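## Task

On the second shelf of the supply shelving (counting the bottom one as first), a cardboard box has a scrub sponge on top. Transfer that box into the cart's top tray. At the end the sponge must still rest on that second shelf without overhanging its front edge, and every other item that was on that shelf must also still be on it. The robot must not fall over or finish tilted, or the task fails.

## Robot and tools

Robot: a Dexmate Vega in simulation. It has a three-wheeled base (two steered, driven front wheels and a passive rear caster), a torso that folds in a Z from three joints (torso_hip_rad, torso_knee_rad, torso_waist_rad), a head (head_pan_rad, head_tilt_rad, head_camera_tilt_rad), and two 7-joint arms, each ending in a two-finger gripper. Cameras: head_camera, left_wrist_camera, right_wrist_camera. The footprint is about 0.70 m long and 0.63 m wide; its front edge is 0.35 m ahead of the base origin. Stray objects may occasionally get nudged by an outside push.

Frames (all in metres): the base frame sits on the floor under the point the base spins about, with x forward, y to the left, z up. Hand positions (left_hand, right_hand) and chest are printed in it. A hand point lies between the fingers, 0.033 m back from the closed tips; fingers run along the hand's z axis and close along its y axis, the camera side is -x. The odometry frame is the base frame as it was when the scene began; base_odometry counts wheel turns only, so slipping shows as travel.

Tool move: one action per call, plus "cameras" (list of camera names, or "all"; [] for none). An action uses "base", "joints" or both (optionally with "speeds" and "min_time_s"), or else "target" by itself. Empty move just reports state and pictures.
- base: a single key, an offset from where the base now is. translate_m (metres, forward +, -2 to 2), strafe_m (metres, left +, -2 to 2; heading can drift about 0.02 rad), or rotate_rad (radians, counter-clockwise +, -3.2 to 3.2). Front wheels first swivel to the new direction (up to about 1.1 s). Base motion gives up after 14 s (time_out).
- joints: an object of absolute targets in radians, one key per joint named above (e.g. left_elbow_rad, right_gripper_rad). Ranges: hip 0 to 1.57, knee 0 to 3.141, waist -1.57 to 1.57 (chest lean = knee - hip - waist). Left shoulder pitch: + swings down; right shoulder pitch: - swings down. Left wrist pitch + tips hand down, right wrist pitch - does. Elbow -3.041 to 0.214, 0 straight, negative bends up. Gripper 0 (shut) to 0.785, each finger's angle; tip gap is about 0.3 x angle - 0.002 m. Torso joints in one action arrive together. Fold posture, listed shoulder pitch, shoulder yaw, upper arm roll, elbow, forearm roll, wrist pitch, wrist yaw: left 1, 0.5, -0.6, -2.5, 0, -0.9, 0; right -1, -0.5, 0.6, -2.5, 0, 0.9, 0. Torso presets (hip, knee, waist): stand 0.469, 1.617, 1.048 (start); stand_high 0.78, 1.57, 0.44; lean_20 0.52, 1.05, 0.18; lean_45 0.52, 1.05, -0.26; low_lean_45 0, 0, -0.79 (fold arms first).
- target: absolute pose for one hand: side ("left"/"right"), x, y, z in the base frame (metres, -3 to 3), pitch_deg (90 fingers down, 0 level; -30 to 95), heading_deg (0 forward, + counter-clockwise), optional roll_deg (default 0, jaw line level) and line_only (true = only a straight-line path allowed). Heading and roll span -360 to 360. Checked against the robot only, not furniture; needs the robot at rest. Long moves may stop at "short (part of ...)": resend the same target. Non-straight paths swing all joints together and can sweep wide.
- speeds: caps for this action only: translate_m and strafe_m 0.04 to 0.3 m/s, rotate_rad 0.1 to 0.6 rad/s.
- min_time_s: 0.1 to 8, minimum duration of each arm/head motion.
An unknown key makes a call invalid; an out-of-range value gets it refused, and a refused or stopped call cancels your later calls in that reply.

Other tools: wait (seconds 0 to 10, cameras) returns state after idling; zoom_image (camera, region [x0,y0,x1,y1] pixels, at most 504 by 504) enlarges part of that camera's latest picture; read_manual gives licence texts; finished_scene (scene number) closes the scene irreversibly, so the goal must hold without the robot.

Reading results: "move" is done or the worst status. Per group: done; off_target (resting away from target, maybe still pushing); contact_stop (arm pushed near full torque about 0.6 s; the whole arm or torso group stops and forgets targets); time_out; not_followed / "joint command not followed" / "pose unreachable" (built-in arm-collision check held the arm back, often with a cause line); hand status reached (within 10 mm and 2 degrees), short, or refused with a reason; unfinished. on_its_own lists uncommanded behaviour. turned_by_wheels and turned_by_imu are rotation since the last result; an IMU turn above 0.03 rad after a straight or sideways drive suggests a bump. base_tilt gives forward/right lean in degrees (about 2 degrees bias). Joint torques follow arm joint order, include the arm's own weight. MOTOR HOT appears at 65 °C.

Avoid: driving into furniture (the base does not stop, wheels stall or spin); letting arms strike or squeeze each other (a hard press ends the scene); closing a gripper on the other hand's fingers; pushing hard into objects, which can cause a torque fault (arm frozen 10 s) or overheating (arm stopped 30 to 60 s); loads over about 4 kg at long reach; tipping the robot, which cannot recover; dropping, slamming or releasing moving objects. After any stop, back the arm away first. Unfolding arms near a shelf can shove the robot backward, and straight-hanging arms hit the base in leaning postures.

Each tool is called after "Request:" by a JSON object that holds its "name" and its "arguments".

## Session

Request:
{"name": "move", "arguments": {"joints": {"head_pan_rad": -1.3, "head_camera_tilt_rad": 0.2}, "cameras": ["head_camera"]}}

Scene clock: 1.53 s.
Joint torques (N m): left_arm=[7.22 0.31 1.05 -3.65 0.01 -3.11 0.17] | right_arm=[-4.22 0.17 0.27 -5.17 0.15 2.88 -0.08]
move: done
base_odometry: x=+0.000 y=+0.000 heading=+0.000
turned_by_wheels: +0.000
turned_by_imu: +0.000
base_tilt: forward=+0.1 right=+0.3
base_status: not commanded
joint_positions: torso_hip_rad=+0.469 torso_knee_rad=+1.617 torso_waist_rad=+1.048 left_shoulder_pitch_rad=+2.207 left_shoulder_yaw_rad=-0.004 left_upper_arm_roll_rad=-0.018 left_elbow_rad=-1.107 left_forearm_roll_rad=-0.008 left_wrist_pitch_rad=-0.518 left_wrist_yaw_rad=+0.011 left_gripper_rad=+0.005 right_shoulder_pitch_rad=-2.186 right_shoulder_yaw_rad=-0.016 right_upper_arm_roll_rad=-0.019 right_elbow_rad=-1.087 right_forearm_roll_rad=-0.017 right_wrist_pitch_rad=+0.491 right_wrist_yaw_rad=+0.011 right_gripper_rad=+0.005 head_pan_rad=-1.299 head_tilt_rad=+0.000 head_camera_tilt_rad=+0.199
joint_status: all done
chest: x=-0.0111 y=+0.0000 z=+1.4155 quat_wxyz=(+0.999, +0.000, +0.050, +0.000) (m; base frame)
left_hand: x=+0.2019 y=+0.2451 z=+0.6135 quat_wxyz=(+0.430, -0.012, +0.902, +0.013) pitch_deg=+39.0 heading_deg=+2.4 roll_deg=+0.9 back=up (m; base frame)
right_hand: x=+0.2001 y=-0.2164 z=+0.6013 quat_wxyz=(+0.418, -0.022, +0.908, +0.011) pitch_deg=+40.6 heading_deg=+2.8 roll_deg=+0.1 back=up (m; base frame)
pictures: head_camera
camera_calibration:
head_camera: T_world_to_cam=[[-0.954291, -0.275972, 0.114748, -0.21622], [-0.168914, 0.181259, -0.968821, 1.46981], [0.246568, -0.94392, -0.219589, 0.30631], [0, 0, 0, 1]] pos_world=[-0.0335915, -0.0369542, 1.51606]

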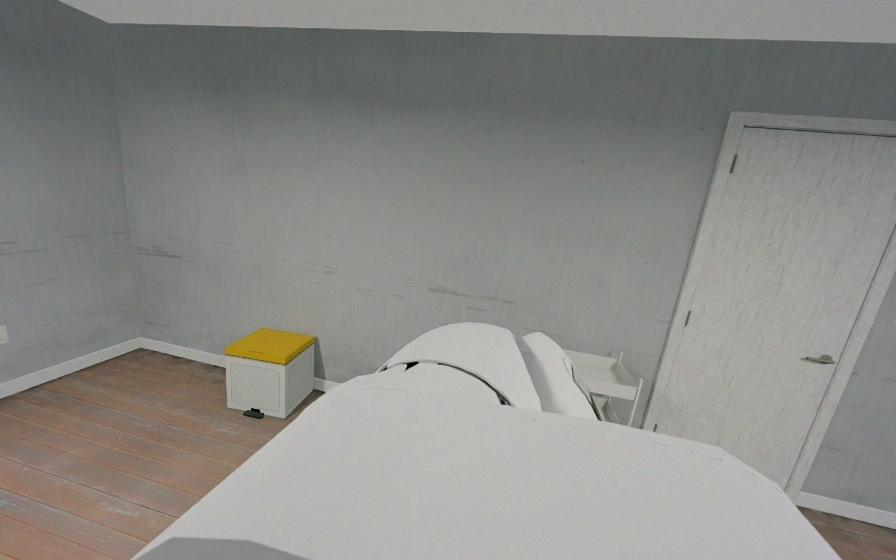

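Request:
{"name": "move", "arguments": {"joints": {"head_pan_rad": 0.1, "head_camera_tilt_rad": 0.2}, "cameras": ["head_camera"]}}

Scene clock: 3.33 s.
Joint torques (N m): left_arm=[6.89 1 0.89 -4.06 -0.11 -3.01 0.1] | right_arm=[-4.36 0.93 0.42 -4.73 0.1 2.68 -0.19]
move: done
base_odometry: x=+0.000 y=+0.000 heading=+0.000
turned_by_wheels: +0.000
turned_by_imu: +0.000
base_tilt: forward=+0.1 right=+0.3
base_status: not commanded
joint_positions: torso_hip_rad=+0.469 torso_knee_rad=+1.617 torso_waist_rad=+1.048 left_shoulder_pitch_rad=+2.207 left_shoulder_yaw_rad=-0.004 left_upper_arm_roll_rad=-0.018 left_elbow_rad=-1.107 left_forearm_roll_rad=-0.008 left_wrist_pitch_rad=-0.518 left_wrist_yaw_rad=+0.011 left_gripper_rad=+0.005 right_shoulder_pitch_rad=-2.186 right_shoulder_yaw_rad=-0.016 right_upper_arm_roll_rad=-0.019 right_elbow_rad=-1.087 right_forearm_roll_rad=-0.017 right_wrist_pitch_rad=+0.491 right_wrist_yaw_rad=+0.011 right_gripper_rad=+0.005 head_pan_rad=+0.099 head_tilt_rad=+0.000 head_camera_tilt_rad=+0.199
joint_status: all done
chest: x=-0.0111 y=+0.0000 z=+1.4155 quat_wxyz=(+0.999, +0.000, +0.050, +0.000) (m; base frame)
left_hand: x=+0.2019 y=+0.2451 z=+0.6135 quat_wxyz=(+0.430, -0.012, +0.902, +0.013) pitch_deg=+39.0 heading_deg=+2.4 roll_deg=+0.9 back=up (m; base frame)
right_hand: x=+0.2001 y=-0.2164 z=+0.6013 quat_wxyz=(+0.418, -0.022, +0.908, +0.011) pitch_deg=+40.6 heading_deg=+2.8 roll_deg=+0.1 back=up (m; base frame)
pictures: head_camera
camera_calibration:
head_camera: T_world_to_cam=[[0.108578, -0.994056, 0.00793911, 0.0252372], [-0.287895, -0.039088, -0.956864, 1.44274], [0.951487, 0.101609, -0.290428, 0.466502], [0, 0, 0, 1]] pos_world=[-0.0312526, 0.0340805, 1.51579]

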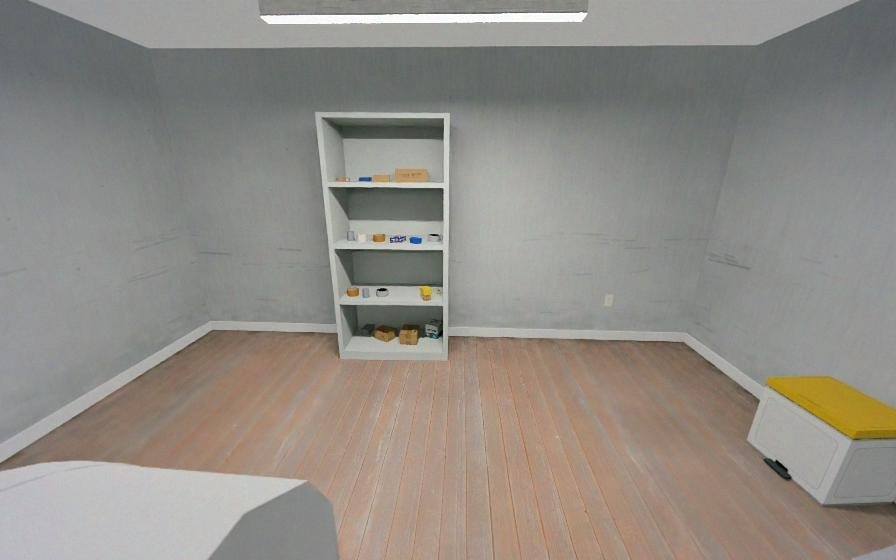

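Request:
{"name": "move", "arguments": {"base": {"rotate_rad":0.318}, "joints": {"head_pan_rad":0,"left_elbow_rad":-1.5,"right_elbow_rad":-1.5}, "cameras": []}}

Request:
{"name": "move", "arguments": {"base": {"translate_m":1.73}, "joints": {"torso_hip_rad":0.0,"torso_knee_rad":0.6,"torso_waist_rad":0.3,"head_camera_tilt_rad":0.25,"left_elbow_rad":-2.7,"right_shoulder_pitch_rad":-1.537,"right_shoulder_yaw_rad":-0.868,"right_upper_arm_roll_rad":-0.121,"right_elbow_rad":-2.487,"right_forearm_roll_rad":1.378,"right_wrist_pitch_rad":-0.695,"right_wrist_yaw_rad":-1.028,"right_gripper_rad":0.41}, "cameras": []}}

Request:
{"name": "move", "arguments": {"base": {"rotate_rad":-0.198}, "cameras": ["head_camera","right_wrist_camera"]}}

Request:
{"name": "zoom_image", "arguments": {"camera": "head_camera", "region": [250, 150, 700, 450]}}

Scene clock: 8.50 s.
Joint torques (N m): left_arm=[4.04 0.13 0.74 -8.34 -0.11 -3.19 0.08] | right_arm=[-2.4 0.17 1.21 -11.53 0.3 3.4 0.1]
move: done
base_odometry: x=+0.001 y=+0.000 heading=+0.318
turned_by_wheels: +0.318
turned_by_imu: +0.310
base_tilt: forward=+0.1 right=+0.3
base_status: done
joint_positions: torso_hip_rad=+0.469 torso_knee_rad=+1.617 torso_waist_rad=+1.048 left_shoulder_pitch_rad=+2.207 left_shoulder_yaw_rad=-0.004 left_upper_arm_roll_rad=-0.018 left_elbow_rad=-1.495 left_forearm_roll_rad=-0.008 left_wrist_pitch_rad=-0.518 left_wrist_yaw_rad=+0.011 left_gripper_rad=+0.005 right_shoulder_pitch_rad=-2.186 right_shoulder_yaw_rad=-0.016 right_upper_arm_roll_rad=-0.019 right_elbow_rad=-1.494 right_forearm_roll_rad=-0.017 right_wrist_pitch_rad=+0.491 right_wrist_yaw_rad=+0.011 right_gripper_rad=+0.005 head_pan_rad=+0.001 head_tilt_rad=+0.000 head_camera_tilt_rad=+0.199
joint_status: all done
chest: x=-0.0111 y=+0.0000 z=+1.4155 quat_wxyz=(+0.999, +0.000, +0.050, +0.000) (m; base frame)
left_hand: x=+0.3721 y=+0.2463 z=+0.7961 quat_wxyz=(+0.596, -0.011, +0.803, +0.012) pitch_deg=+16.8 heading_deg=+2.0 roll_deg=+0.4 back=up (m; base frame)
right_hand: x=+0.3810 y=-0.2120 z=+0.7926 quat_wxyz=(+0.593, -0.021, +0.805, +0.011) pitch_deg=+17.3 heading_deg=+2.5 roll_deg=-0.5 back=up (m; base frame)
pictures: none
No camera images: "cameras" was empty.

Scene clock: 16.13 s.
Joint torques (N m): left_arm=[4.07 0.3 0.73 -10.61 -0.16 -2.96 0.01] | right_arm=[14.53 -6.1 3.19 -8.72 -0.57 2.19 -0.46]
move: done
base_odometry: x=+1.645 y=+0.538 heading=+0.318
turned_by_wheels: +0.001
turned_by_imu: -0.006
base_tilt: forward=+0.2 right=+0.3
base_status: done
joint_positions: torso_hip_rad=+0.001 torso_knee_rad=+0.600 torso_waist_rad=+0.300 left_shoulder_pitch_rad=+2.207 left_shoulder_yaw_rad=-0.004 left_upper_arm_roll_rad=-0.018 left_elbow_rad=-2.700 left_forearm_roll_rad=-0.008 left_wrist_pitch_rad=-0.518 left_wrist_yaw_rad=+0.011 left_gripper_rad=+0.005 right_shoulder_pitch_rad=-1.538 right_shoulder_yaw_rad=-0.868 right_upper_arm_roll_rad=-0.121 right_elbow_rad=-2.486 right_forearm_roll_rad=+1.378 right_wrist_pitch_rad=-0.695 right_wrist_yaw_rad=-1.028 right_gripper_rad=+0.410 head_pan_rad=+0.001 head_tilt_rad=+0.000 head_camera_tilt_rad=+0.249
joint_status: all done
chest: x=-0.0455 y=+0.0000 z=+1.1385 quat_wxyz=(+0.989, +0.000, +0.149, +0.000) (m; base frame)
left_hand: x=+0.3198 y=+0.2394 z=+1.1812 quat_wxyz=(+0.909, -0.006, +0.416, +0.009) pitch_deg=-40.8 heading_deg=+1.3 roll_deg=-0.2 back=up (m; base frame)
right_hand: x=+0.4761 y=-0.2216 z=+0.7296 quat_wxyz=(+0.450, +0.004, +0.893, +0.001) pitch_deg=+36.5 heading_deg=-0.2 roll_deg=+0.3 back=up (m; base frame)
pictures: none
No camera images: "cameras" was empty.

Scene clock: 17.97 s.
Joint torques (N m): left_arm=[3.21 0.34 1.28 -11.08 0.01 -2.61 0.13] | right_arm=[13.64 -7.13 3.48 -9.72 -0.23 1.6 -0.65]
move: done
base_odometry: x=+1.645 y=+0.538 heading=+0.121
turned_by_wheels: -0.198
turned_by_imu: -0.190
base_tilt: forward=+0.2 right=+0.3
base_status: done
joint_positions: torso_hip_rad=+0.001 torso_knee_rad=+0.600 torso_waist_rad=+0.300 left_shoulder_pitch_rad=+2.207 left_shoulder_yaw_rad=-0.004 left_upper_arm_roll_rad=-0.018 left_elbow_rad=-2.700 left_forearm_roll_rad=-0.008 left_wrist_pitch_rad=-0.518 left_wrist_yaw_rad=+0.011 left_gripper_rad=+0.005 right_shoulder_pitch_rad=-1.537 right_shoulder_yaw_rad=-0.868 right_upper_arm_roll_rad=-0.121 right_elbow_rad=-2.487 right_forearm_roll_rad=+1.378 right_wrist_pitch_rad=-0.695 right_wrist_yaw_rad=-1.028 right_gripper_rad=+0.410 head_pan_rad=+0.001 head_tilt_rad=+0.000 head_camera_tilt_rad=+0.249
joint_status: not commanded
chest: x=-0.0455 y=+0.0000 z=+1.1385 quat_wxyz=(+0.989, +0.000, +0.149, +0.000) (m; base frame)
left_hand: x=+0.3198 y=+0.2394 z=+1.1812 quat_wxyz=(+0.909, -0.006, +0.416, +0.009) pitch_deg=-40.8 heading_deg=+1.3 roll_deg=-0.2 back=up (m; base frame)
right_hand: x=+0.4760 y=-0.2215 z=+0.7297 quat_wxyz=(+0.450, +0.003, +0.893, +0.000) pitch_deg=+36.5 heading_deg=-0.2 roll_deg=+0.3 back=up (m; base frame)
pictures: head_camera, right_wrist_camera
camera_calibration:
head_camera: T_world_to_cam=[[0.0146644, -0.999785, 0.0146536, 0.0121899], [-0.517668, -0.0201295, -0.855345, 1.03738], [0.855456, 0.00495746, -0.517852, 0.67591], [0, 0, 0, 1]] pos_world=[-0.0413726, 0.0297184, 1.23716]
right_wrist_camera: T_world_to_cam=[[-0.0359171, -0.998613, 0.0384908, -0.24006], [-0.710497, -0.00156904, -0.703698, 0.902814], [0.702783, -0.0526224, -0.709455, 0.326485], [0, 0, 0, 1]] pos_world=[0.403376, -0.22113, 0.876175]

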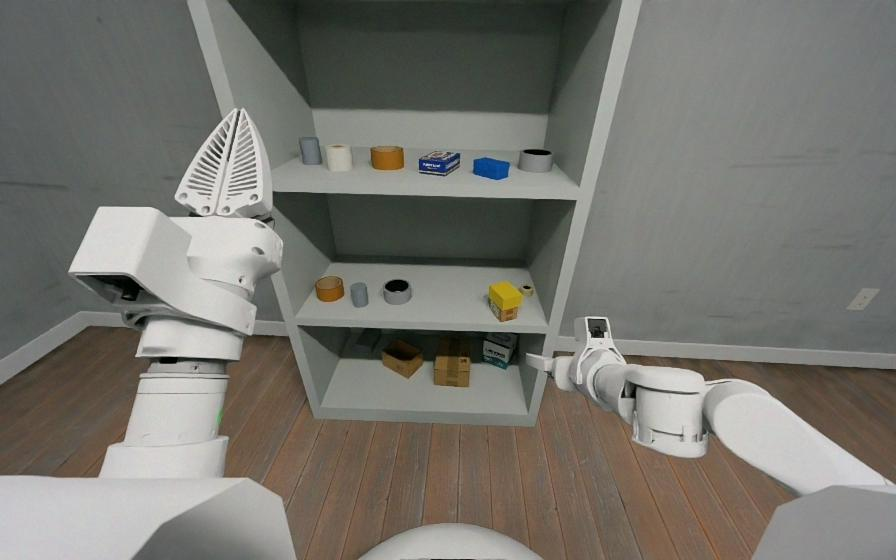

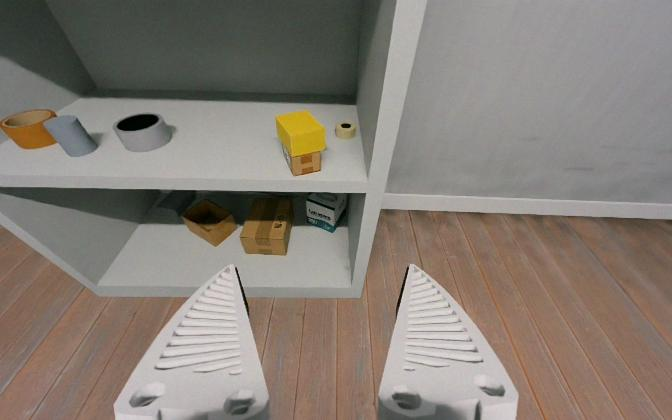

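Scaled by 1.120 from the camera's 896x560 image, which has a finer 960x600 frame.

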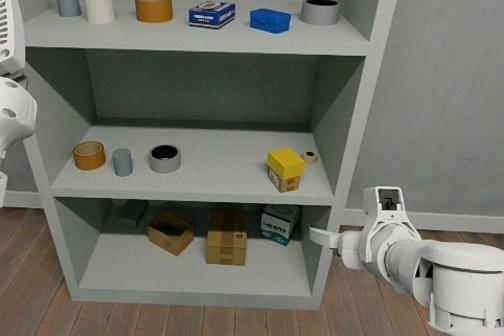

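Request:
{"name": "move", "arguments": {"base": {"translate_m":0.25}, "cameras": ["head_camera","right_wrist_camera"]}}

Request:
{"name": "zoom_image", "arguments": {"camera": "right_wrist_camera", "region": [200, 100, 450, 300]}}

Request:
{"name": "zoom_image", "arguments": {"camera": "head_camera", "region": [400, 240, 640, 400]}}

Scene clock: 23.33 s.
Joint torques (N m): left_arm=[3.58 0.41 1.04 -10.33 -0.04 -2.81 -0.05] | right_arm=[13.24 -6.31 3.26 -9.82 -0.72 1.56 -0.53]
move: done
base_odometry: x=+1.893 y=+0.568 heading=+0.120
turned_by_wheels: -0.001
turned_by_imu: -0.001
base_tilt: forward=+0.2 right=+0.4
base_status: done
joint_positions: torso_hip_rad=+0.001 torso_knee_rad=+0.600 torso_waist_rad=+0.300 left_shoulder_pitch_rad=+2.207 left_shoulder_yaw_rad=-0.004 left_upper_arm_roll_rad=-0.018 left_elbow_rad=-2.700 left_forearm_roll_rad=-0.008 left_wrist_pitch_rad=-0.518 left_wrist_yaw_rad=+0.011 left_gripper_rad=+0.005 right_shoulder_pitch_rad=-1.537 right_shoulder_yaw_rad=-0.868 right_upper_arm_roll_rad=-0.121 right_elbow_rad=-2.487 right_forearm_roll_rad=+1.378 right_wrist_pitch_rad=-0.695 right_wrist_yaw_rad=-1.028 right_gripper_rad=+0.410 head_pan_rad=+0.001 head_tilt_rad=+0.000 head_camera_tilt_rad=+0.249
joint_status: not commanded
chest: x=-0.0455 y=+0.0000 z=+1.1385 quat_wxyz=(+0.989, +0.000, +0.149, +0.000) (m; base frame)
left_hand: x=+0.3198 y=+0.2394 z=+1.1812 quat_wxyz=(+0.909, -0.006, +0.416, +0.009) pitch_deg=-40.8 heading_deg=+1.3 roll_deg=-0.2 back=up (m; base frame)
right_hand: x=+0.4760 y=-0.2215 z=+0.7297 quat_wxyz=(+0.450, +0.003, +0.893, +0.001) pitch_deg=+36.5 heading_deg=-0.1 roll_deg=+0.3 back=up (m; base frame)
pictures: head_camera, right_wrist_camera
camera_calibration:
head_camera: T_world_to_cam=[[0.0146654, -0.999785, 0.0146551, 0.012188], [-0.517668, -0.0201313, -0.855345, 1.03738], [0.855456, 0.00495748, -0.517852, 0.67591], [0, 0, 0, 1]] pos_world=[-0.0413726, 0.0297183, 1.23716]
right_wrist_camera: T_world_to_cam=[[-0.0359171, -0.998613, 0.0384908, -0.24006], [-0.710497, -0.00156904, -0.703698, 0.902814], [0.702783, -0.0526224, -0.709455, 0.326485], [0, 0, 0, 1]] pos_world=[0.403376, -0.22113, 0.876175]

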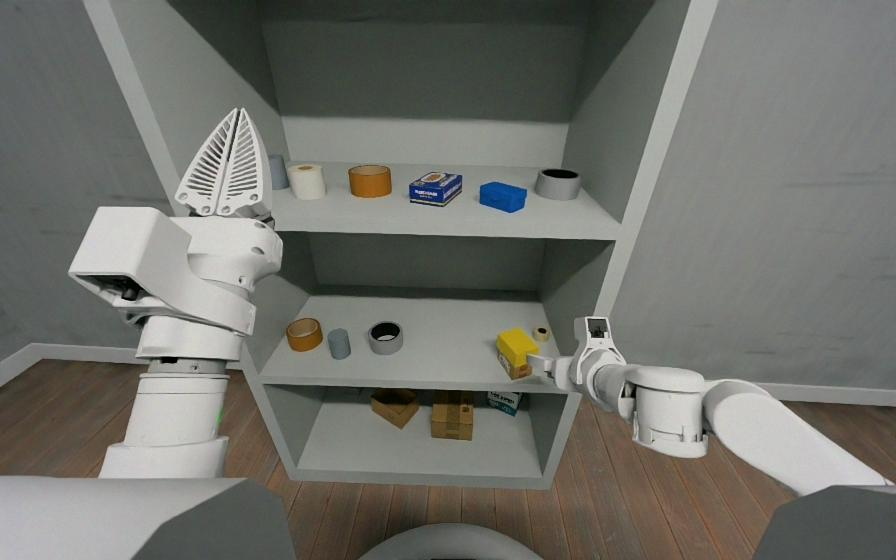

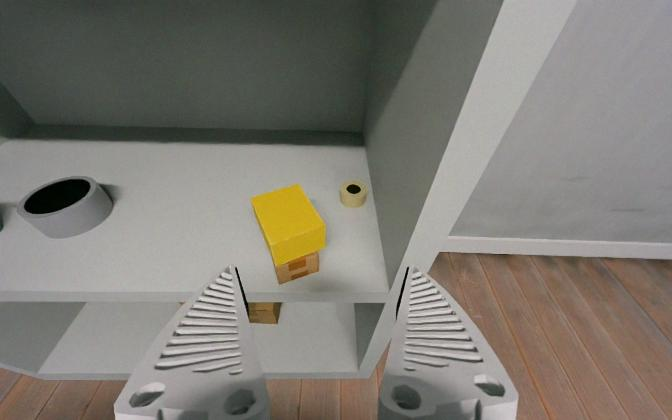

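Scaled by 2.016 from the camera's 672x420 image, which has a finer 960x600 frame.

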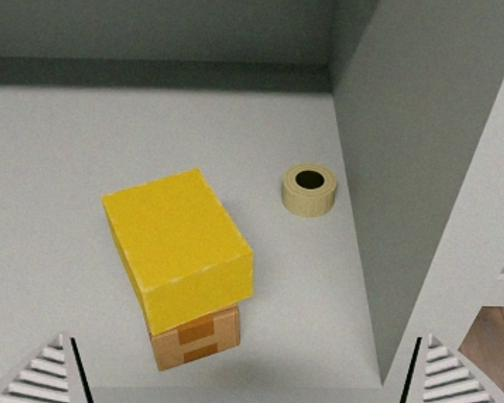

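Scaled by 2.100 from the camera's 896x560 image, which has a finer 960x600 frame.

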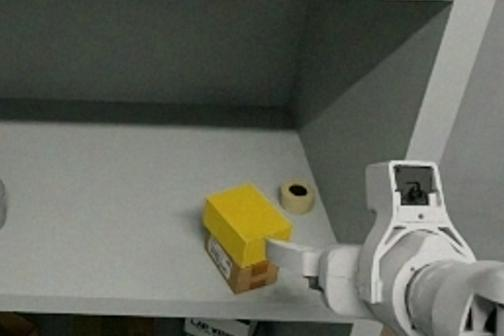

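Request:
{"name": "move", "arguments": {"target": {"side":"right","x":0.531,"y":-0.235,"z":0.64,"pitch_deg":25,"heading_deg":27}, "cameras": ["right_wrist_camera"]}}

Request:
{"name": "move", "arguments": {"joints": {"right_gripper_rad":0.44}, "cameras": []}}

Request:
{"name": "move", "arguments": {"target": {"side":"right","x":0.636,"y":-0.182,"z":0.606,"pitch_deg":25,"heading_deg":27,"line_only":true}, "cameras": ["right_wrist_camera"]}}

Scene clock: 30.40 s.
Joint torques (N m): left_arm=[2.79 1.15 0.89 -10.08 0.04 -2.69 0.06] | right_arm=[15.29 -5.35 5.35 -4.43 0.03 3.26 0.4]
move: done
base_odometry: x=+1.893 y=+0.568 heading=+0.120
turned_by_wheels: +0.000
turned_by_imu: +0.002
base_tilt: forward=+0.2 right=+0.3
base_status: not commanded
joint_positions: torso_hip_rad=+0.001 torso_knee_rad=+0.600 torso_waist_rad=+0.300 left_shoulder_pitch_rad=+2.207 left_shoulder_yaw_rad=-0.004 left_upper_arm_roll_rad=-0.018 left_elbow_rad=-2.700 left_forearm_roll_rad=-0.008 left_wrist_pitch_rad=-0.518 left_wrist_yaw_rad=+0.011 left_gripper_rad=+0.005 right_shoulder_pitch_rad=-1.564 right_shoulder_yaw_rad=-0.996 right_upper_arm_roll_rad=-0.236 right_elbow_rad=-1.820 right_forearm_roll_rad=+0.809 right_wrist_pitch_rad=-0.103 right_wrist_yaw_rad=+0.106 right_gripper_rad=+0.410 head_pan_rad=+0.001 head_tilt_rad=+0.000 head_camera_tilt_rad=+0.249
joint_status: not commanded
chest: x=-0.0455 y=+0.0000 z=+1.1385 quat_wxyz=(+0.989, +0.000, +0.149, +0.000) (m; base frame)
left_hand: x=+0.3198 y=+0.2394 z=+1.1812 quat_wxyz=(+0.909, -0.006, +0.416, +0.009) pitch_deg=-40.8 heading_deg=+1.3 roll_deg=-0.2 back=up (m; base frame)
right_hand: x=+0.5309 y=-0.2351 z=+0.6403 quat_wxyz=(+0.522, -0.195, +0.821, +0.125) pitch_deg=+25.1 heading_deg=+26.8 roll_deg=+0.1 back=up (m; base frame)
right_hand_status: reached (straight line, planned for 3.9 s): 0 mm and 0.2 deg off.
pictures: right_wrist_camera
camera_calibration:
right_wrist_camera: T_world_to_cam=[[0.41625, -0.908589, 0.0346635, -0.464683], [-0.493964, -0.257976, -0.83033, 0.784722], [0.763372, 0.328502, -0.556192, 0.183148], [0, 0, 0, 1]] pos_world=[0.441239, -0.279931, 0.769552]

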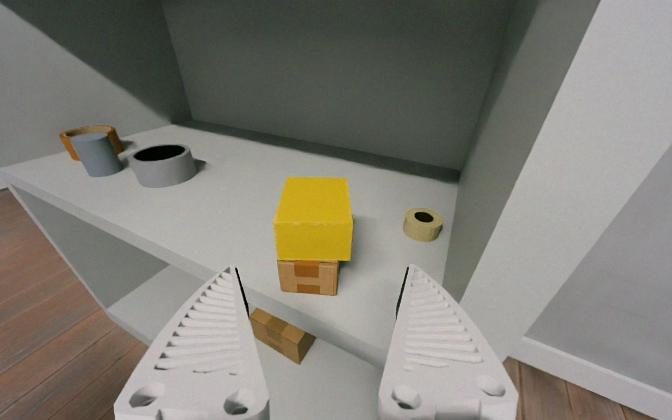

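Scene clock: 30.83 s.
Joint torques (N m): left_arm=[4.43 -0.09 0.93 -10.75 0.01 -2.73 0.04] | right_arm=[14.32 -4.71 4.97 -3.84 -0.09 2.9 0.29]
move: done
base_odometry: x=+1.893 y=+0.568 heading=+0.120
turned_by_wheels: +0.000
turned_by_imu: +0.000
base_tilt: forward=+0.1 right=+0.3
base_status: not commanded
joint_positions: torso_hip_rad=+0.001 torso_knee_rad=+0.600 torso_waist_rad=+0.300 left_shoulder_pitch_rad=+2.207 left_shoulder_yaw_rad=-0.004 left_upper_arm_roll_rad=-0.018 left_elbow_rad=-2.700 left_forearm_roll_rad=-0.008 left_wrist_pitch_rad=-0.518 left_wrist_yaw_rad=+0.011 left_gripper_rad=+0.005 right_shoulder_pitch_rad=-1.563 right_shoulder_yaw_rad=-0.996 right_upper_arm_roll_rad=-0.237 right_elbow_rad=-1.817 right_forearm_roll_rad=+0.808 right_wrist_pitch_rad=-0.101 right_wrist_yaw_rad=+0.109 right_gripper_rad=+0.440 head_pan_rad=+0.001 head_tilt_rad=+0.000 head_camera_tilt_rad=+0.249
joint_status: all done
chest: x=-0.0455 y=+0.0000 z=+1.1385 quat_wxyz=(+0.989, +0.000, +0.149, +0.000) (m; base frame)
left_hand: x=+0.3198 y=+0.2394 z=+1.1812 quat_wxyz=(+0.909, -0.006, +0.416, +0.009) pitch_deg=-40.8 heading_deg=+1.3 roll_deg=-0.2 back=up (m; base frame)
right_hand: x=+0.5308 y=-0.2351 z=+0.6399 quat_wxyz=(+0.522, -0.196, +0.821, +0.125) pitch_deg=+25.1 heading_deg=+26.9 roll_deg=+0.0 back=up (m; base frame)
pictures: none
No camera images: "cameras" was empty.

Scene clock: 34.13 s.
Joint torques (N m): left_arm=[3.98 0.28 1.01 -9.64 -0.03 -3.09 0.04] | right_arm=[20.12 -4.7 4.43 -6.09 0.13 2.93 0.06]
move: done
base_odometry: x=+1.893 y=+0.568 heading=+0.120
turned_by_wheels: +0.000
turned_by_imu: +0.001
base_tilt: forward=+0.2 right=+0.3
base_status: not commanded
joint_positions: torso_hip_rad=+0.001 torso_knee_rad=+0.600 torso_waist_rad=+0.300 left_shoulder_pitch_rad=+2.207 left_shoulder_yaw_rad=-0.004 left_upper_arm_roll_rad=-0.018 left_elbow_rad=-2.700 left_forearm_roll_rad=-0.008 left_wrist_pitch_rad=-0.518 left_wrist_yaw_rad=+0.011 left_gripper_rad=+0.005 right_shoulder_pitch_rad=-1.121 right_shoulder_yaw_rad=-0.710 right_upper_arm_roll_rad=-0.497 right_elbow_rad=-1.445 right_forearm_roll_rad=+0.648 right_wrist_pitch_rad=-0.158 right_wrist_yaw_rad=+0.174 right_gripper_rad=+0.440 head_pan_rad=+0.001 head_tilt_rad=+0.000 head_camera_tilt_rad=+0.249
joint_status: not commanded
chest: x=-0.0455 y=+0.0000 z=+1.1385 quat_wxyz=(+0.989, +0.000, +0.149, +0.000) (m; base frame)
left_hand: x=+0.3198 y=+0.2394 z=+1.1812 quat_wxyz=(+0.909, -0.006, +0.416, +0.009) pitch_deg=-40.8 heading_deg=+1.3 roll_deg=-0.2 back=up (m; base frame)
right_hand: x=+0.6344 y=-0.1833 z=+0.6059 quat_wxyz=(+0.522, -0.196, +0.820, +0.125) pitch_deg=+25.0 heading_deg=+27.0 roll_deg=+0.0 back=up (m; base frame)
right_hand_status: reached (straight line, planned for 1.8 s): 2 mm and 0.1 deg off.
pictures: right_wrist_camera
camera_calibration:
right_wrist_camera: T_world_to_cam=[[0.418494, -0.907537, 0.0352051, -0.46102], [-0.492681, -0.259413, -0.830645, 0.819792], [0.762974, 0.330275, -0.555689, 0.0681402], [0, 0, 0, 1]] pos_world=[0.544841, -0.228233, 0.735051]

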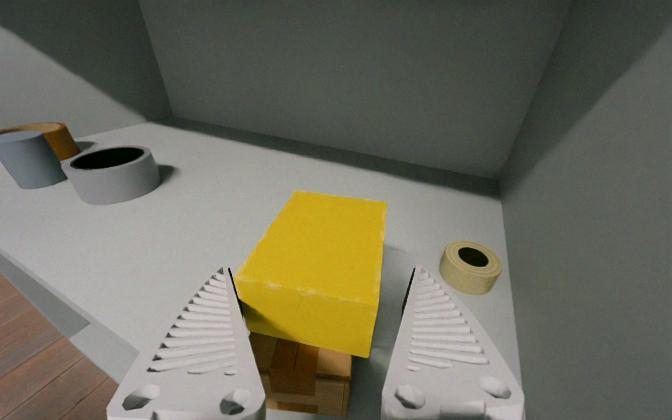

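Request:
{"name": "move", "arguments": {"target": {"side":"right","x":0.634,"y":-0.176,"z":0.606,"pitch_deg":25,"heading_deg":21,"line_only":true}, "cameras": []}}

Request:
{"name": "move", "arguments": {"joints": {"right_gripper_rad":0.2}, "cameras": ["right_wrist_camera"]}}

Request:
{"name": "move", "arguments": {"target": {"side":"right","x":0.630,"y":-0.170,"z":0.65,"pitch_deg":25,"heading_deg":20,"line_only":true}, "cameras": ["right_wrist_camera"]}}

Request:
{"name": "move", "arguments": {"target": {"side":"right","x":0.685,"y":0.0,"z":0.62,"pitch_deg":25,"heading_deg":15,"line_only":true}, "cameras": ["right_wrist_camera"]}}

Scene clock: 36.90 s.
Joint torques (N m): left_arm=[4.01 0.43 1.32 -11.18 0.05 -2.63 0.05] | right_arm=[7.67 -3.59 9.21 -12.06 0.06 2.94 -0.29]
move: done
base_odometry: x=+1.893 y=+0.568 heading=+0.120
turned_by_wheels: +0.000
turned_by_imu: +0.001
base_tilt: forward=+0.1 right=+0.3
base_status: not commanded
joint_positions: torso_hip_rad=+0.001 torso_knee_rad=+0.600 torso_waist_rad=+0.300 left_shoulder_pitch_rad=+2.207 left_shoulder_yaw_rad=-0.004 left_upper_arm_roll_rad=-0.018 left_elbow_rad=-2.700 left_forearm_roll_rad=-0.008 left_wrist_pitch_rad=-0.518 left_wrist_yaw_rad=+0.011 left_gripper_rad=+0.005 right_shoulder_pitch_rad=-1.166 right_shoulder_yaw_rad=-0.667 right_upper_arm_roll_rad=-0.489 right_elbow_rad=-1.536 right_forearm_roll_rad=+0.651 right_wrist_pitch_rad=-0.213 right_wrist_yaw_rad=+0.006 right_gripper_rad=+0.440 head_pan_rad=+0.001 head_tilt_rad=+0.000 head_camera_tilt_rad=+0.249
joint_status: not commanded
chest: x=-0.0455 y=+0.0000 z=+1.1385 quat_wxyz=(+0.989, +0.000, +0.149, +0.000) (m; base frame)
left_hand: x=+0.3198 y=+0.2394 z=+1.1812 quat_wxyz=(+0.909, -0.006, +0.416, +0.009) pitch_deg=-40.8 heading_deg=+1.3 roll_deg=-0.2 back=up (m; base frame)
right_hand: x=+0.6339 y=-0.1761 z=+0.6055 quat_wxyz=(+0.528, -0.155, +0.829, +0.099) pitch_deg=+25.1 heading_deg=+21.2 roll_deg=+0.0 back=up (m; base frame)
right_hand_status: reached (straight line, planned for 0.9 s): 1 mm and 0.2 deg off.
pictures: none
No camera images: "cameras" was empty.

Scene clock: 37.67 s.
Joint torques (N m): left_arm=[4.16 0.03 0.76 -9.67 -0.02 -2.48 -0.09] | right_arm=[10.23 -4.08 9.32 -12.07 0.1 3.01 -0.4]
move: done
base_odometry: x=+1.893 y=+0.568 heading=+0.120
turned_by_wheels: +0.000
turned_by_imu: +0.000
base_tilt: forward=+0.1 right=+0.4
base_status: not commanded
joint_positions: torso_hip_rad=+0.001 torso_knee_rad=+0.600 torso_waist_rad=+0.300 left_shoulder_pitch_rad=+2.207 left_shoulder_yaw_rad=-0.004 left_upper_arm_roll_rad=-0.018 left_elbow_rad=-2.700 left_forearm_roll_rad=-0.008 left_wrist_pitch_rad=-0.518 left_wrist_yaw_rad=+0.011 left_gripper_rad=+0.005 right_shoulder_pitch_rad=-1.167 right_shoulder_yaw_rad=-0.666 right_upper_arm_roll_rad=-0.488 right_elbow_rad=-1.539 right_forearm_roll_rad=+0.651 right_wrist_pitch_rad=-0.214 right_wrist_yaw_rad=+0.002 right_gripper_rad=+0.200 head_pan_rad=+0.001 head_tilt_rad=+0.000 head_camera_tilt_rad=+0.249
joint_status: all done
chest: x=-0.0455 y=+0.0000 z=+1.1385 quat_wxyz=(+0.989, +0.000, +0.149, +0.000) (m; base frame)
left_hand: x=+0.3198 y=+0.2394 z=+1.1812 quat_wxyz=(+0.909, -0.006, +0.416, +0.009) pitch_deg=-40.8 heading_deg=+1.3 roll_deg=-0.2 back=up (m; base frame)
right_hand: x=+0.6338 y=-0.1760 z=+0.6055 quat_wxyz=(+0.528, -0.154, +0.829, +0.098) pitch_deg=+25.1 heading_deg=+21.1 roll_deg=+0.0 back=up (m; base frame)
pictures: right_wrist_camera
camera_calibration:
right_wrist_camera: T_world_to_cam=[[0.32315, -0.945678, 0.0356113, -0.400727], [-0.516859, -0.207889, -0.830445, 0.845319], [0.792736, 0.249952, -0.555961, 0.0332596], [0, 0, 0, 1]] pos_world=[0.540039, -0.211539, 0.734752]

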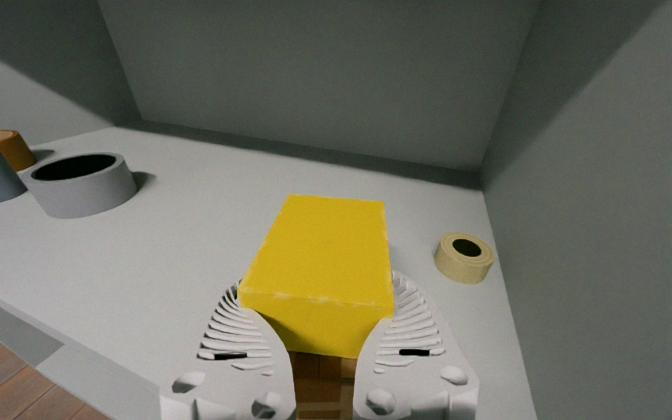

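Scene clock: 40.00 s.
Joint torques (N m): left_arm=[3.3 -0.1 1.08 -10.13 -0.1 -3.22 -0.08] | right_arm=[6.6 -6.58 9.62 -10.6 -0.15 2.86 -0.05]
move: done
base_odometry: x=+1.893 y=+0.568 heading=+0.120
turned_by_wheels: +0.000
turned_by_imu: +0.001
base_tilt: forward=+0.1 right=+0.3
base_status: not commanded
joint_positions: torso_hip_rad=+0.001 torso_knee_rad=+0.600 torso_waist_rad=+0.300 left_shoulder_pitch_rad=+2.207 left_shoulder_yaw_rad=-0.004 left_upper_arm_roll_rad=-0.018 left_elbow_rad=-2.700 left_forearm_roll_rad=-0.008 left_wrist_pitch_rad=-0.518 left_wrist_yaw_rad=+0.011 left_gripper_rad=+0.005 right_shoulder_pitch_rad=-1.200 right_shoulder_yaw_rad=-0.713 right_upper_arm_roll_rad=-0.434 right_elbow_rad=-1.729 right_forearm_roll_rad=+0.712 right_wrist_pitch_rad=-0.348 right_wrist_yaw_rad=-0.088 right_gripper_rad=+0.200 head_pan_rad=+0.001 head_tilt_rad=+0.000 head_camera_tilt_rad=+0.249
joint_status: not commanded
chest: x=-0.0455 y=+0.0000 z=+1.1385 quat_wxyz=(+0.989, +0.000, +0.149, +0.000) (m; base frame)
left_hand: x=+0.3198 y=+0.2394 z=+1.1812 quat_wxyz=(+0.909, -0.006, +0.416, +0.009) pitch_deg=-40.8 heading_deg=+1.3 roll_deg=-0.2 back=up (m; base frame)
right_hand: x=+0.6300 y=-0.1702 z=+0.6482 quat_wxyz=(+0.529, -0.147, +0.831, +0.093) pitch_deg=+25.0 heading_deg=+20.0 roll_deg=+0.0 back=up (m; base frame)
right_hand_status: reached (straight line, planned for 1.0 s): 2 mm and 0.1 deg off.
pictures: right_wrist_camera
camera_calibration:
right_wrist_camera: T_world_to_cam=[[0.306055, -0.951359, 0.035316, -0.385515], [-0.520505, -0.198278, -0.830518, 0.884081], [0.797123, 0.235802, -0.555871, 0.0532347], [0, 0, 0, 1]] pos_world=[0.535723, -0.204022, 0.777452]

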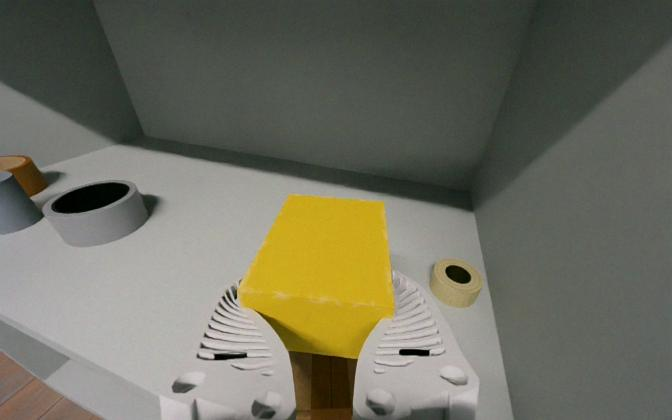

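Scene clock: 43.43 s.
Joint torques (N m): left_arm=[3.9 0.54 1.01 -10.02 0.03 -3.01 0.1] | right_arm=[21.49 4.23 1.05 -9.01 -0.92 3.39 -0.2]
move: done
base_odometry: x=+1.893 y=+0.568 heading=+0.120
turned_by_wheels: +0.000
turned_by_imu: +0.001
base_tilt: forward=+0.2 right=+0.4
base_status: not commanded
joint_positions: torso_hip_rad=+0.001 torso_knee_rad=+0.600 torso_waist_rad=+0.300 left_shoulder_pitch_rad=+2.207 left_shoulder_yaw_rad=-0.004 left_upper_arm_roll_rad=-0.018 left_elbow_rad=-2.700 left_forearm_roll_rad=-0.008 left_wrist_pitch_rad=-0.518 left_wrist_yaw_rad=+0.011 left_gripper_rad=+0.005 right_shoulder_pitch_rad=-0.936 right_shoulder_yaw_rad=-0.229 right_upper_arm_roll_rad=-0.693 right_elbow_rad=-1.346 right_forearm_roll_rad=+0.532 right_wrist_pitch_rad=-0.322 right_wrist_yaw_rad=-0.348 right_gripper_rad=+0.200 head_pan_rad=+0.001 head_tilt_rad=+0.000 head_camera_tilt_rad=+0.249
joint_status: not commanded
chest: x=-0.0455 y=+0.0000 z=+1.1385 quat_wxyz=(+0.989, +0.000, +0.149, +0.000) (m; base frame)
left_hand: x=+0.3198 y=+0.2394 z=+1.1812 quat_wxyz=(+0.909, -0.006, +0.416, +0.009) pitch_deg=-40.8 heading_deg=+1.3 roll_deg=-0.2 back=up (m; base frame)
right_hand: x=+0.6843 y=-0.0023 z=+0.6194 quat_wxyz=(+0.532, -0.110, +0.836, +0.070) pitch_deg=+25.1 heading_deg=+15.0 roll_deg=+0.0 back=up (m; base frame)
right_hand_status: reached (straight line, planned for 1.9 s): 2 mm and 0.1 deg off.
pictures: right_wrist_camera
camera_calibration:
right_wrist_camera: T_world_to_cam=[[0.221606, -0.974513, 0.0348707, -0.183411], [-0.536245, -0.151655, -0.830327, 0.932419], [0.814452, 0.165306, -0.556185, -0.0574566], [0, 0, 0, 1]] pos_world=[0.587446, -0.0278331, 0.748652]

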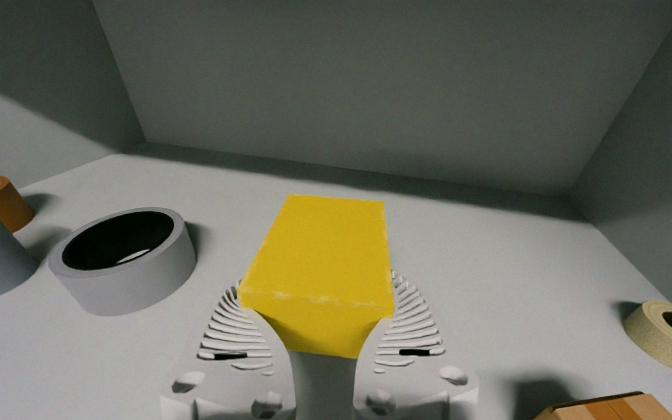

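Request:
{"name": "move", "arguments": {"target": {"side":"right","x":0.685,"y":-0.005,"z":0.560,"pitch_deg":25,"heading_deg":15,"line_only":true}, "cameras": ["head_camera"]}}

Request:
{"name": "move", "arguments": {"joints": {"right_gripper_rad":0.43}, "cameras": ["right_wrist_camera"]}}

Scene clock: 46.77 s.
Joint torques (N m): left_arm=[4.62 0.68 1.06 -10.12 0.04 -2.34 0.24] | right_arm=[20.13 3.25 0.27 -4.52 -0.39 1.82 0.15]
move: done
base_odometry: x=+1.893 y=+0.568 heading=+0.120
turned_by_wheels: +0.000
turned_by_imu: +0.001
base_tilt: forward=+0.2 right=+0.3
base_status: not commanded
joint_positions: torso_hip_rad=+0.001 torso_knee_rad=+0.600 torso_waist_rad=+0.300 left_shoulder_pitch_rad=+2.207 left_shoulder_yaw_rad=-0.004 left_upper_arm_roll_rad=-0.018 left_elbow_rad=-2.700 left_forearm_roll_rad=-0.008 left_wrist_pitch_rad=-0.518 left_wrist_yaw_rad=+0.011 left_gripper_rad=+0.005 right_shoulder_pitch_rad=-0.896 right_shoulder_yaw_rad=-0.142 right_upper_arm_roll_rad=-0.728 right_elbow_rad=-1.013 right_forearm_roll_rad=+0.487 right_wrist_pitch_rad=-0.085 right_wrist_yaw_rad=-0.262 right_gripper_rad=+0.200 head_pan_rad=+0.001 head_tilt_rad=+0.000 head_camera_tilt_rad=+0.249
joint_status: not commanded
chest: x=-0.0455 y=+0.0000 z=+1.1385 quat_wxyz=(+0.989, +0.000, +0.149, +0.000) (m; base frame)
left_hand: x=+0.3198 y=+0.2394 z=+1.1812 quat_wxyz=(+0.909, -0.006, +0.416, +0.009) pitch_deg=-40.8 heading_deg=+1.3 roll_deg=-0.2 back=up (m; base frame)
right_hand: x=+0.6849 y=-0.0051 z=+0.5607 quat_wxyz=(+0.533, -0.110, +0.836, +0.070) pitch_deg=+25.0 heading_deg=+15.0 roll_deg=+0.0 back=up (m; base frame)
right_hand_status: reached (straight line, planned for 1.4 s): 1 mm and 0.0 deg off.
pictures: head_camera
camera_calibration:
head_camera: T_world_to_cam=[[0.0146654, -0.999785, 0.0146551, 0.012188], [-0.517668, -0.0201313, -0.855345, 1.03738], [0.855456, 0.00495748, -0.517852, 0.67591], [0, 0, 0, 1]] pos_world=[-0.0413726, 0.0297183, 1.23716]

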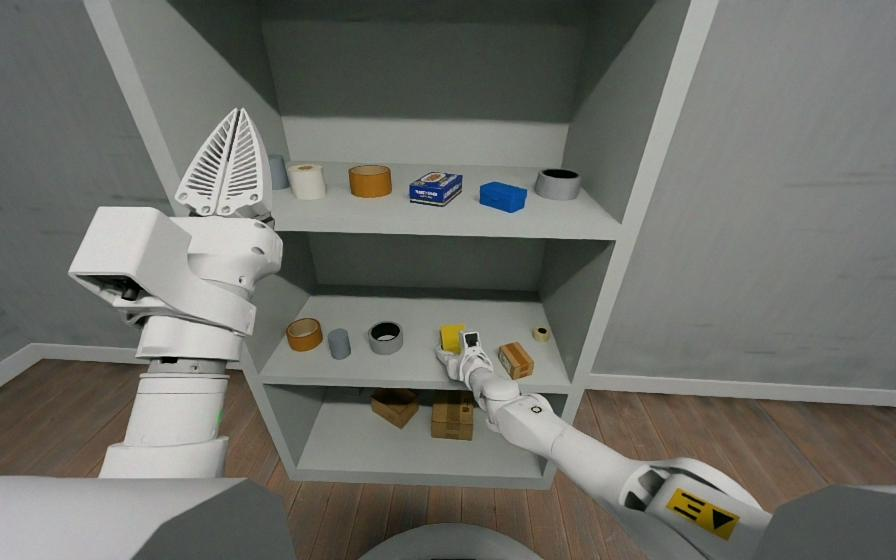

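Scene clock: 47.50 s.
Joint torques (N m): left_arm=[2.23 -0.66 0.82 -10.33 0 -2.64 0.12] | right_arm=[21.86 4.79 0.34 -5.09 -0.39 1.24 0.12]
move: done
base_odometry: x=+1.893 y=+0.568 heading=+0.120
turned_by_wheels: +0.000
turned_by_imu: +0.000
base_tilt: forward=+0.1 right=+0.3
base_status: not commanded
joint_positions: torso_hip_rad=+0.001 torso_knee_rad=+0.600 torso_waist_rad=+0.300 left_shoulder_pitch_rad=+2.207 left_shoulder_yaw_rad=-0.004 left_upper_arm_roll_rad=-0.018 left_elbow_rad=-2.700 left_forearm_roll_rad=-0.008 left_wrist_pitch_rad=-0.518 left_wrist_yaw_rad=+0.011 left_gripper_rad=+0.005 right_shoulder_pitch_rad=-0.896 right_shoulder_yaw_rad=-0.141 right_upper_arm_roll_rad=-0.729 right_elbow_rad=-1.009 right_forearm_roll_rad=+0.487 right_wrist_pitch_rad=-0.082 right_wrist_yaw_rad=-0.261 right_gripper_rad=+0.430 head_pan_rad=+0.001 head_tilt_rad=+0.000 head_camera_tilt_rad=+0.249
joint_status: all done
chest: x=-0.0455 y=+0.0000 z=+1.1385 quat_wxyz=(+0.989, +0.000, +0.149, +0.000) (m; base frame)
left_hand: x=+0.3198 y=+0.2394 z=+1.1812 quat_wxyz=(+0.909, -0.006, +0.416, +0.009) pitch_deg=-40.8 heading_deg=+1.3 roll_deg=-0.2 back=up (m; base frame)
right_hand: x=+0.6849 y=-0.0051 z=+0.5601 quat_wxyz=(+0.533, -0.110, +0.836, +0.070) pitch_deg=+25.0 heading_deg=+15.0 roll_deg=+0.0 back=up (m; base frame)
pictures: right_wrist_camera
camera_calibration:
right_wrist_camera: T_world_to_cam=[[0.221237, -0.974581, 0.035304, -0.184143], [-0.535458, -0.15165, -0.830836, 0.88279], [0.81507, 0.164908, -0.555397, -0.0912917], [0, 0, 0, 1]] pos_world=[0.587845, -0.0305325, 0.689251]

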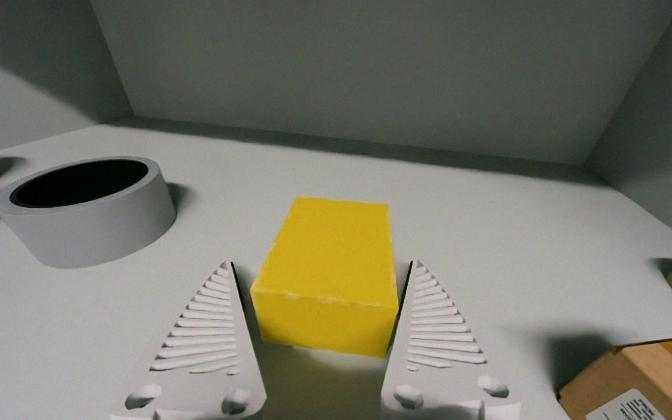

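Request:
{"name": "move", "arguments": {"target": {"side":"right","x":0.56,"y":-0.07,"z":0.60,"pitch_deg":25,"heading_deg":15,"line_only":true}, "cameras": []}}

Request:
{"name": "move", "arguments": {"target": {"side":"right","x":0.52,"y":-0.215,"z":0.60,"pitch_deg":25,"heading_deg":20}, "cameras": ["right_wrist_camera","head_camera"]}}

Request:
{"name": "zoom_image", "arguments": {"camera": "head_camera", "region": [400, 240, 640, 400]}}

Request:
{"name": "zoom_image", "arguments": {"camera": "right_wrist_camera", "region": [200, 100, 450, 300]}}

Scene clock: 52.43 s.
Joint torques (N m): left_arm=[3.4 -0.32 1.28 -10.1 -0.02 -2.98 0.07] | right_arm=[6.24 0.26 7.32 -12.6 -0.46 2.85 -0.16]
move: done
base_odometry: x=+1.893 y=+0.568 heading=+0.120
turned_by_wheels: +0.000
turned_by_imu: +0.001
base_tilt: forward=+0.2 right=+0.3
base_status: not commanded
joint_positions: torso_hip_rad=+0.001 torso_knee_rad=+0.600 torso_waist_rad=+0.300 left_shoulder_pitch_rad=+2.207 left_shoulder_yaw_rad=-0.004 left_upper_arm_roll_rad=-0.018 left_elbow_rad=-2.700 left_forearm_roll_rad=-0.008 left_wrist_pitch_rad=-0.518 left_wrist_yaw_rad=+0.011 left_gripper_rad=+0.005 right_shoulder_pitch_rad=-1.312 right_shoulder_yaw_rad=-0.522 right_upper_arm_roll_rad=-0.619 right_elbow_rad=-1.801 right_forearm_roll_rad=+0.564 right_wrist_pitch_rad=-0.288 right_wrist_yaw_rad=-0.406 right_gripper_rad=+0.430 head_pan_rad=+0.001 head_tilt_rad=+0.000 head_camera_tilt_rad=+0.249
joint_status: not commanded
chest: x=-0.0455 y=+0.0000 z=+1.1385 quat_wxyz=(+0.989, +0.000, +0.149, +0.000) (m; base frame)
left_hand: x=+0.3198 y=+0.2394 z=+1.1812 quat_wxyz=(+0.909, -0.006, +0.416, +0.009) pitch_deg=-40.8 heading_deg=+1.3 roll_deg=-0.2 back=up (m; base frame)
right_hand: x=+0.5609 y=-0.0696 z=+0.5991 quat_wxyz=(+0.532, -0.110, +0.836, +0.070) pitch_deg=+25.0 heading_deg=+15.0 roll_deg=+0.0 back=up (m; base frame)
right_hand_status: reached (straight line, planned for 2.8 s): 1 mm and 0.0 deg off.
pictures: none
No camera images: "cameras" was empty.

Scene clock: 55.43 s.
Joint torques (N m): left_arm=[3.34 0.06 1.15 -10.88 -0.06 -2.65 -0.05] | right_arm=[1.56 -7.99 8.68 -4.38 0.23 2.7 0.5]
move: done
base_odometry: x=+1.893 y=+0.568 heading=+0.120
turned_by_wheels: +0.000
turned_by_imu: +0.001
base_tilt: forward=+0.2 right=+0.3
base_status: not commanded
joint_positions: torso_hip_rad=+0.001 torso_knee_rad=+0.600 torso_waist_rad=+0.300 left_shoulder_pitch_rad=+2.207 left_shoulder_yaw_rad=-0.004 left_upper_arm_roll_rad=-0.018 left_elbow_rad=-2.700 left_forearm_roll_rad=-0.008 left_wrist_pitch_rad=-0.518 left_wrist_yaw_rad=+0.011 left_gripper_rad=+0.005 right_shoulder_pitch_rad=-1.555 right_shoulder_yaw_rad=-0.880 right_upper_arm_roll_rad=-0.365 right_elbow_rad=-1.823 right_forearm_roll_rad=+0.733 right_wrist_pitch_rad=-0.070 right_wrist_yaw_rad=-0.103 right_gripper_rad=+0.430 head_pan_rad=+0.001 head_tilt_rad=+0.000 head_camera_tilt_rad=+0.249
joint_status: not commanded
chest: x=-0.0455 y=+0.0000 z=+1.1385 quat_wxyz=(+0.989, +0.000, +0.149, +0.000) (m; base frame)
left_hand: x=+0.3198 y=+0.2394 z=+1.1812 quat_wxyz=(+0.909, -0.006, +0.416, +0.009) pitch_deg=-40.8 heading_deg=+1.3 roll_deg=-0.2 back=up (m; base frame)
right_hand: x=+0.5204 y=-0.2129 z=+0.5991 quat_wxyz=(+0.529, -0.146, +0.831, +0.093) pitch_deg=+25.1 heading_deg=+19.9 roll_deg=+0.0 back=up (m; base frame)
right_hand_status: reached (straight line, planned for 1.5 s): 2 mm and 0.1 deg off.
pictures: head_camera, right_wrist_camera
camera_calibration:
head_camera: T_world_to_cam=[[0.0146654, -0.999785, 0.0146551, 0.012188], [-0.517668, -0.0201313, -0.855345, 1.03738], [0.855456, 0.00495748, -0.517852, 0.67591], [0, 0, 0, 1]] pos_world=[-0.0413726, 0.0297183, 1.23716]
right_wrist_camera: T_world_to_cam=[[0.303875, -0.95207, 0.0349655, -0.389723], [-0.521216, -0.196855, -0.830411, 0.778331], [0.797493, 0.234116, -0.556053, 0.122991], [0, 0, 0, 1]] pos_world=[0.426021, -0.24662, 0.728352]

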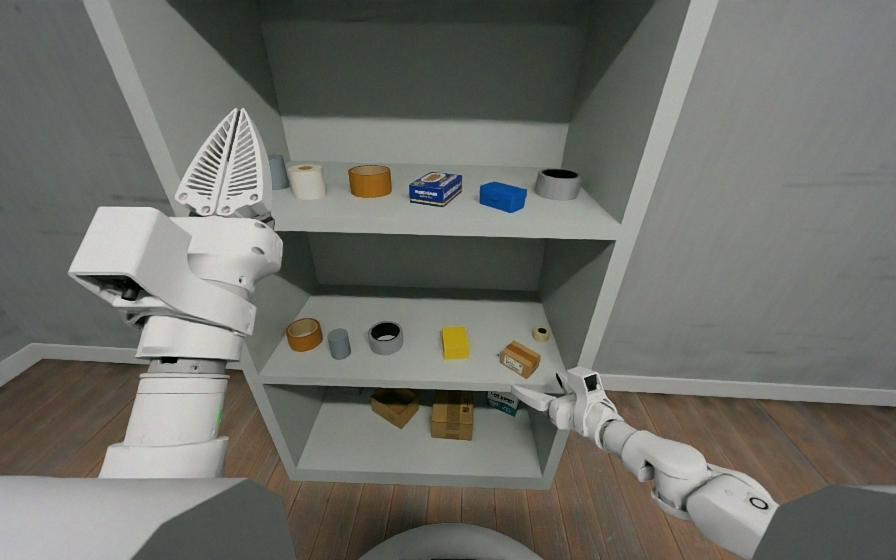

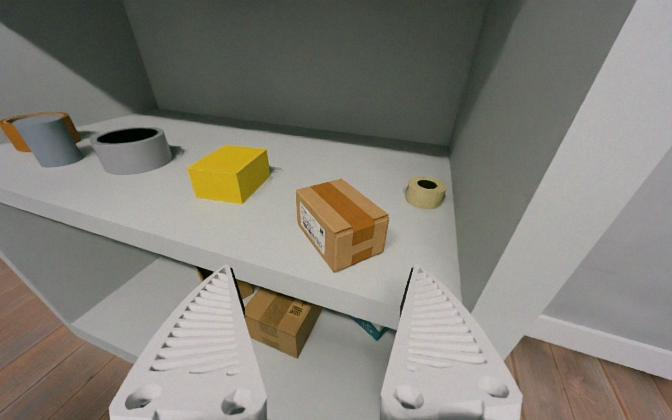

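Scaled by 2.100 from the camera's 896x560 image, which has a finer 960x600 frame.

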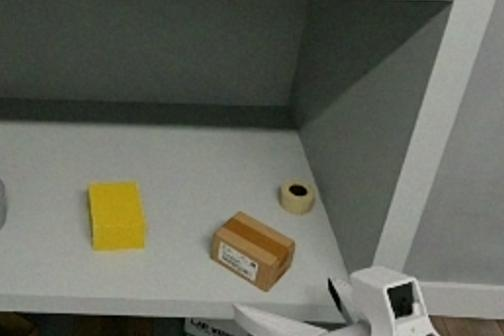

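Scaled by 2.016 from the camera's 672x420 image, which has a finer 960x600 frame.

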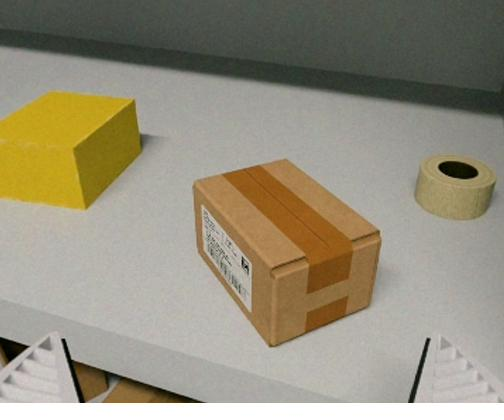

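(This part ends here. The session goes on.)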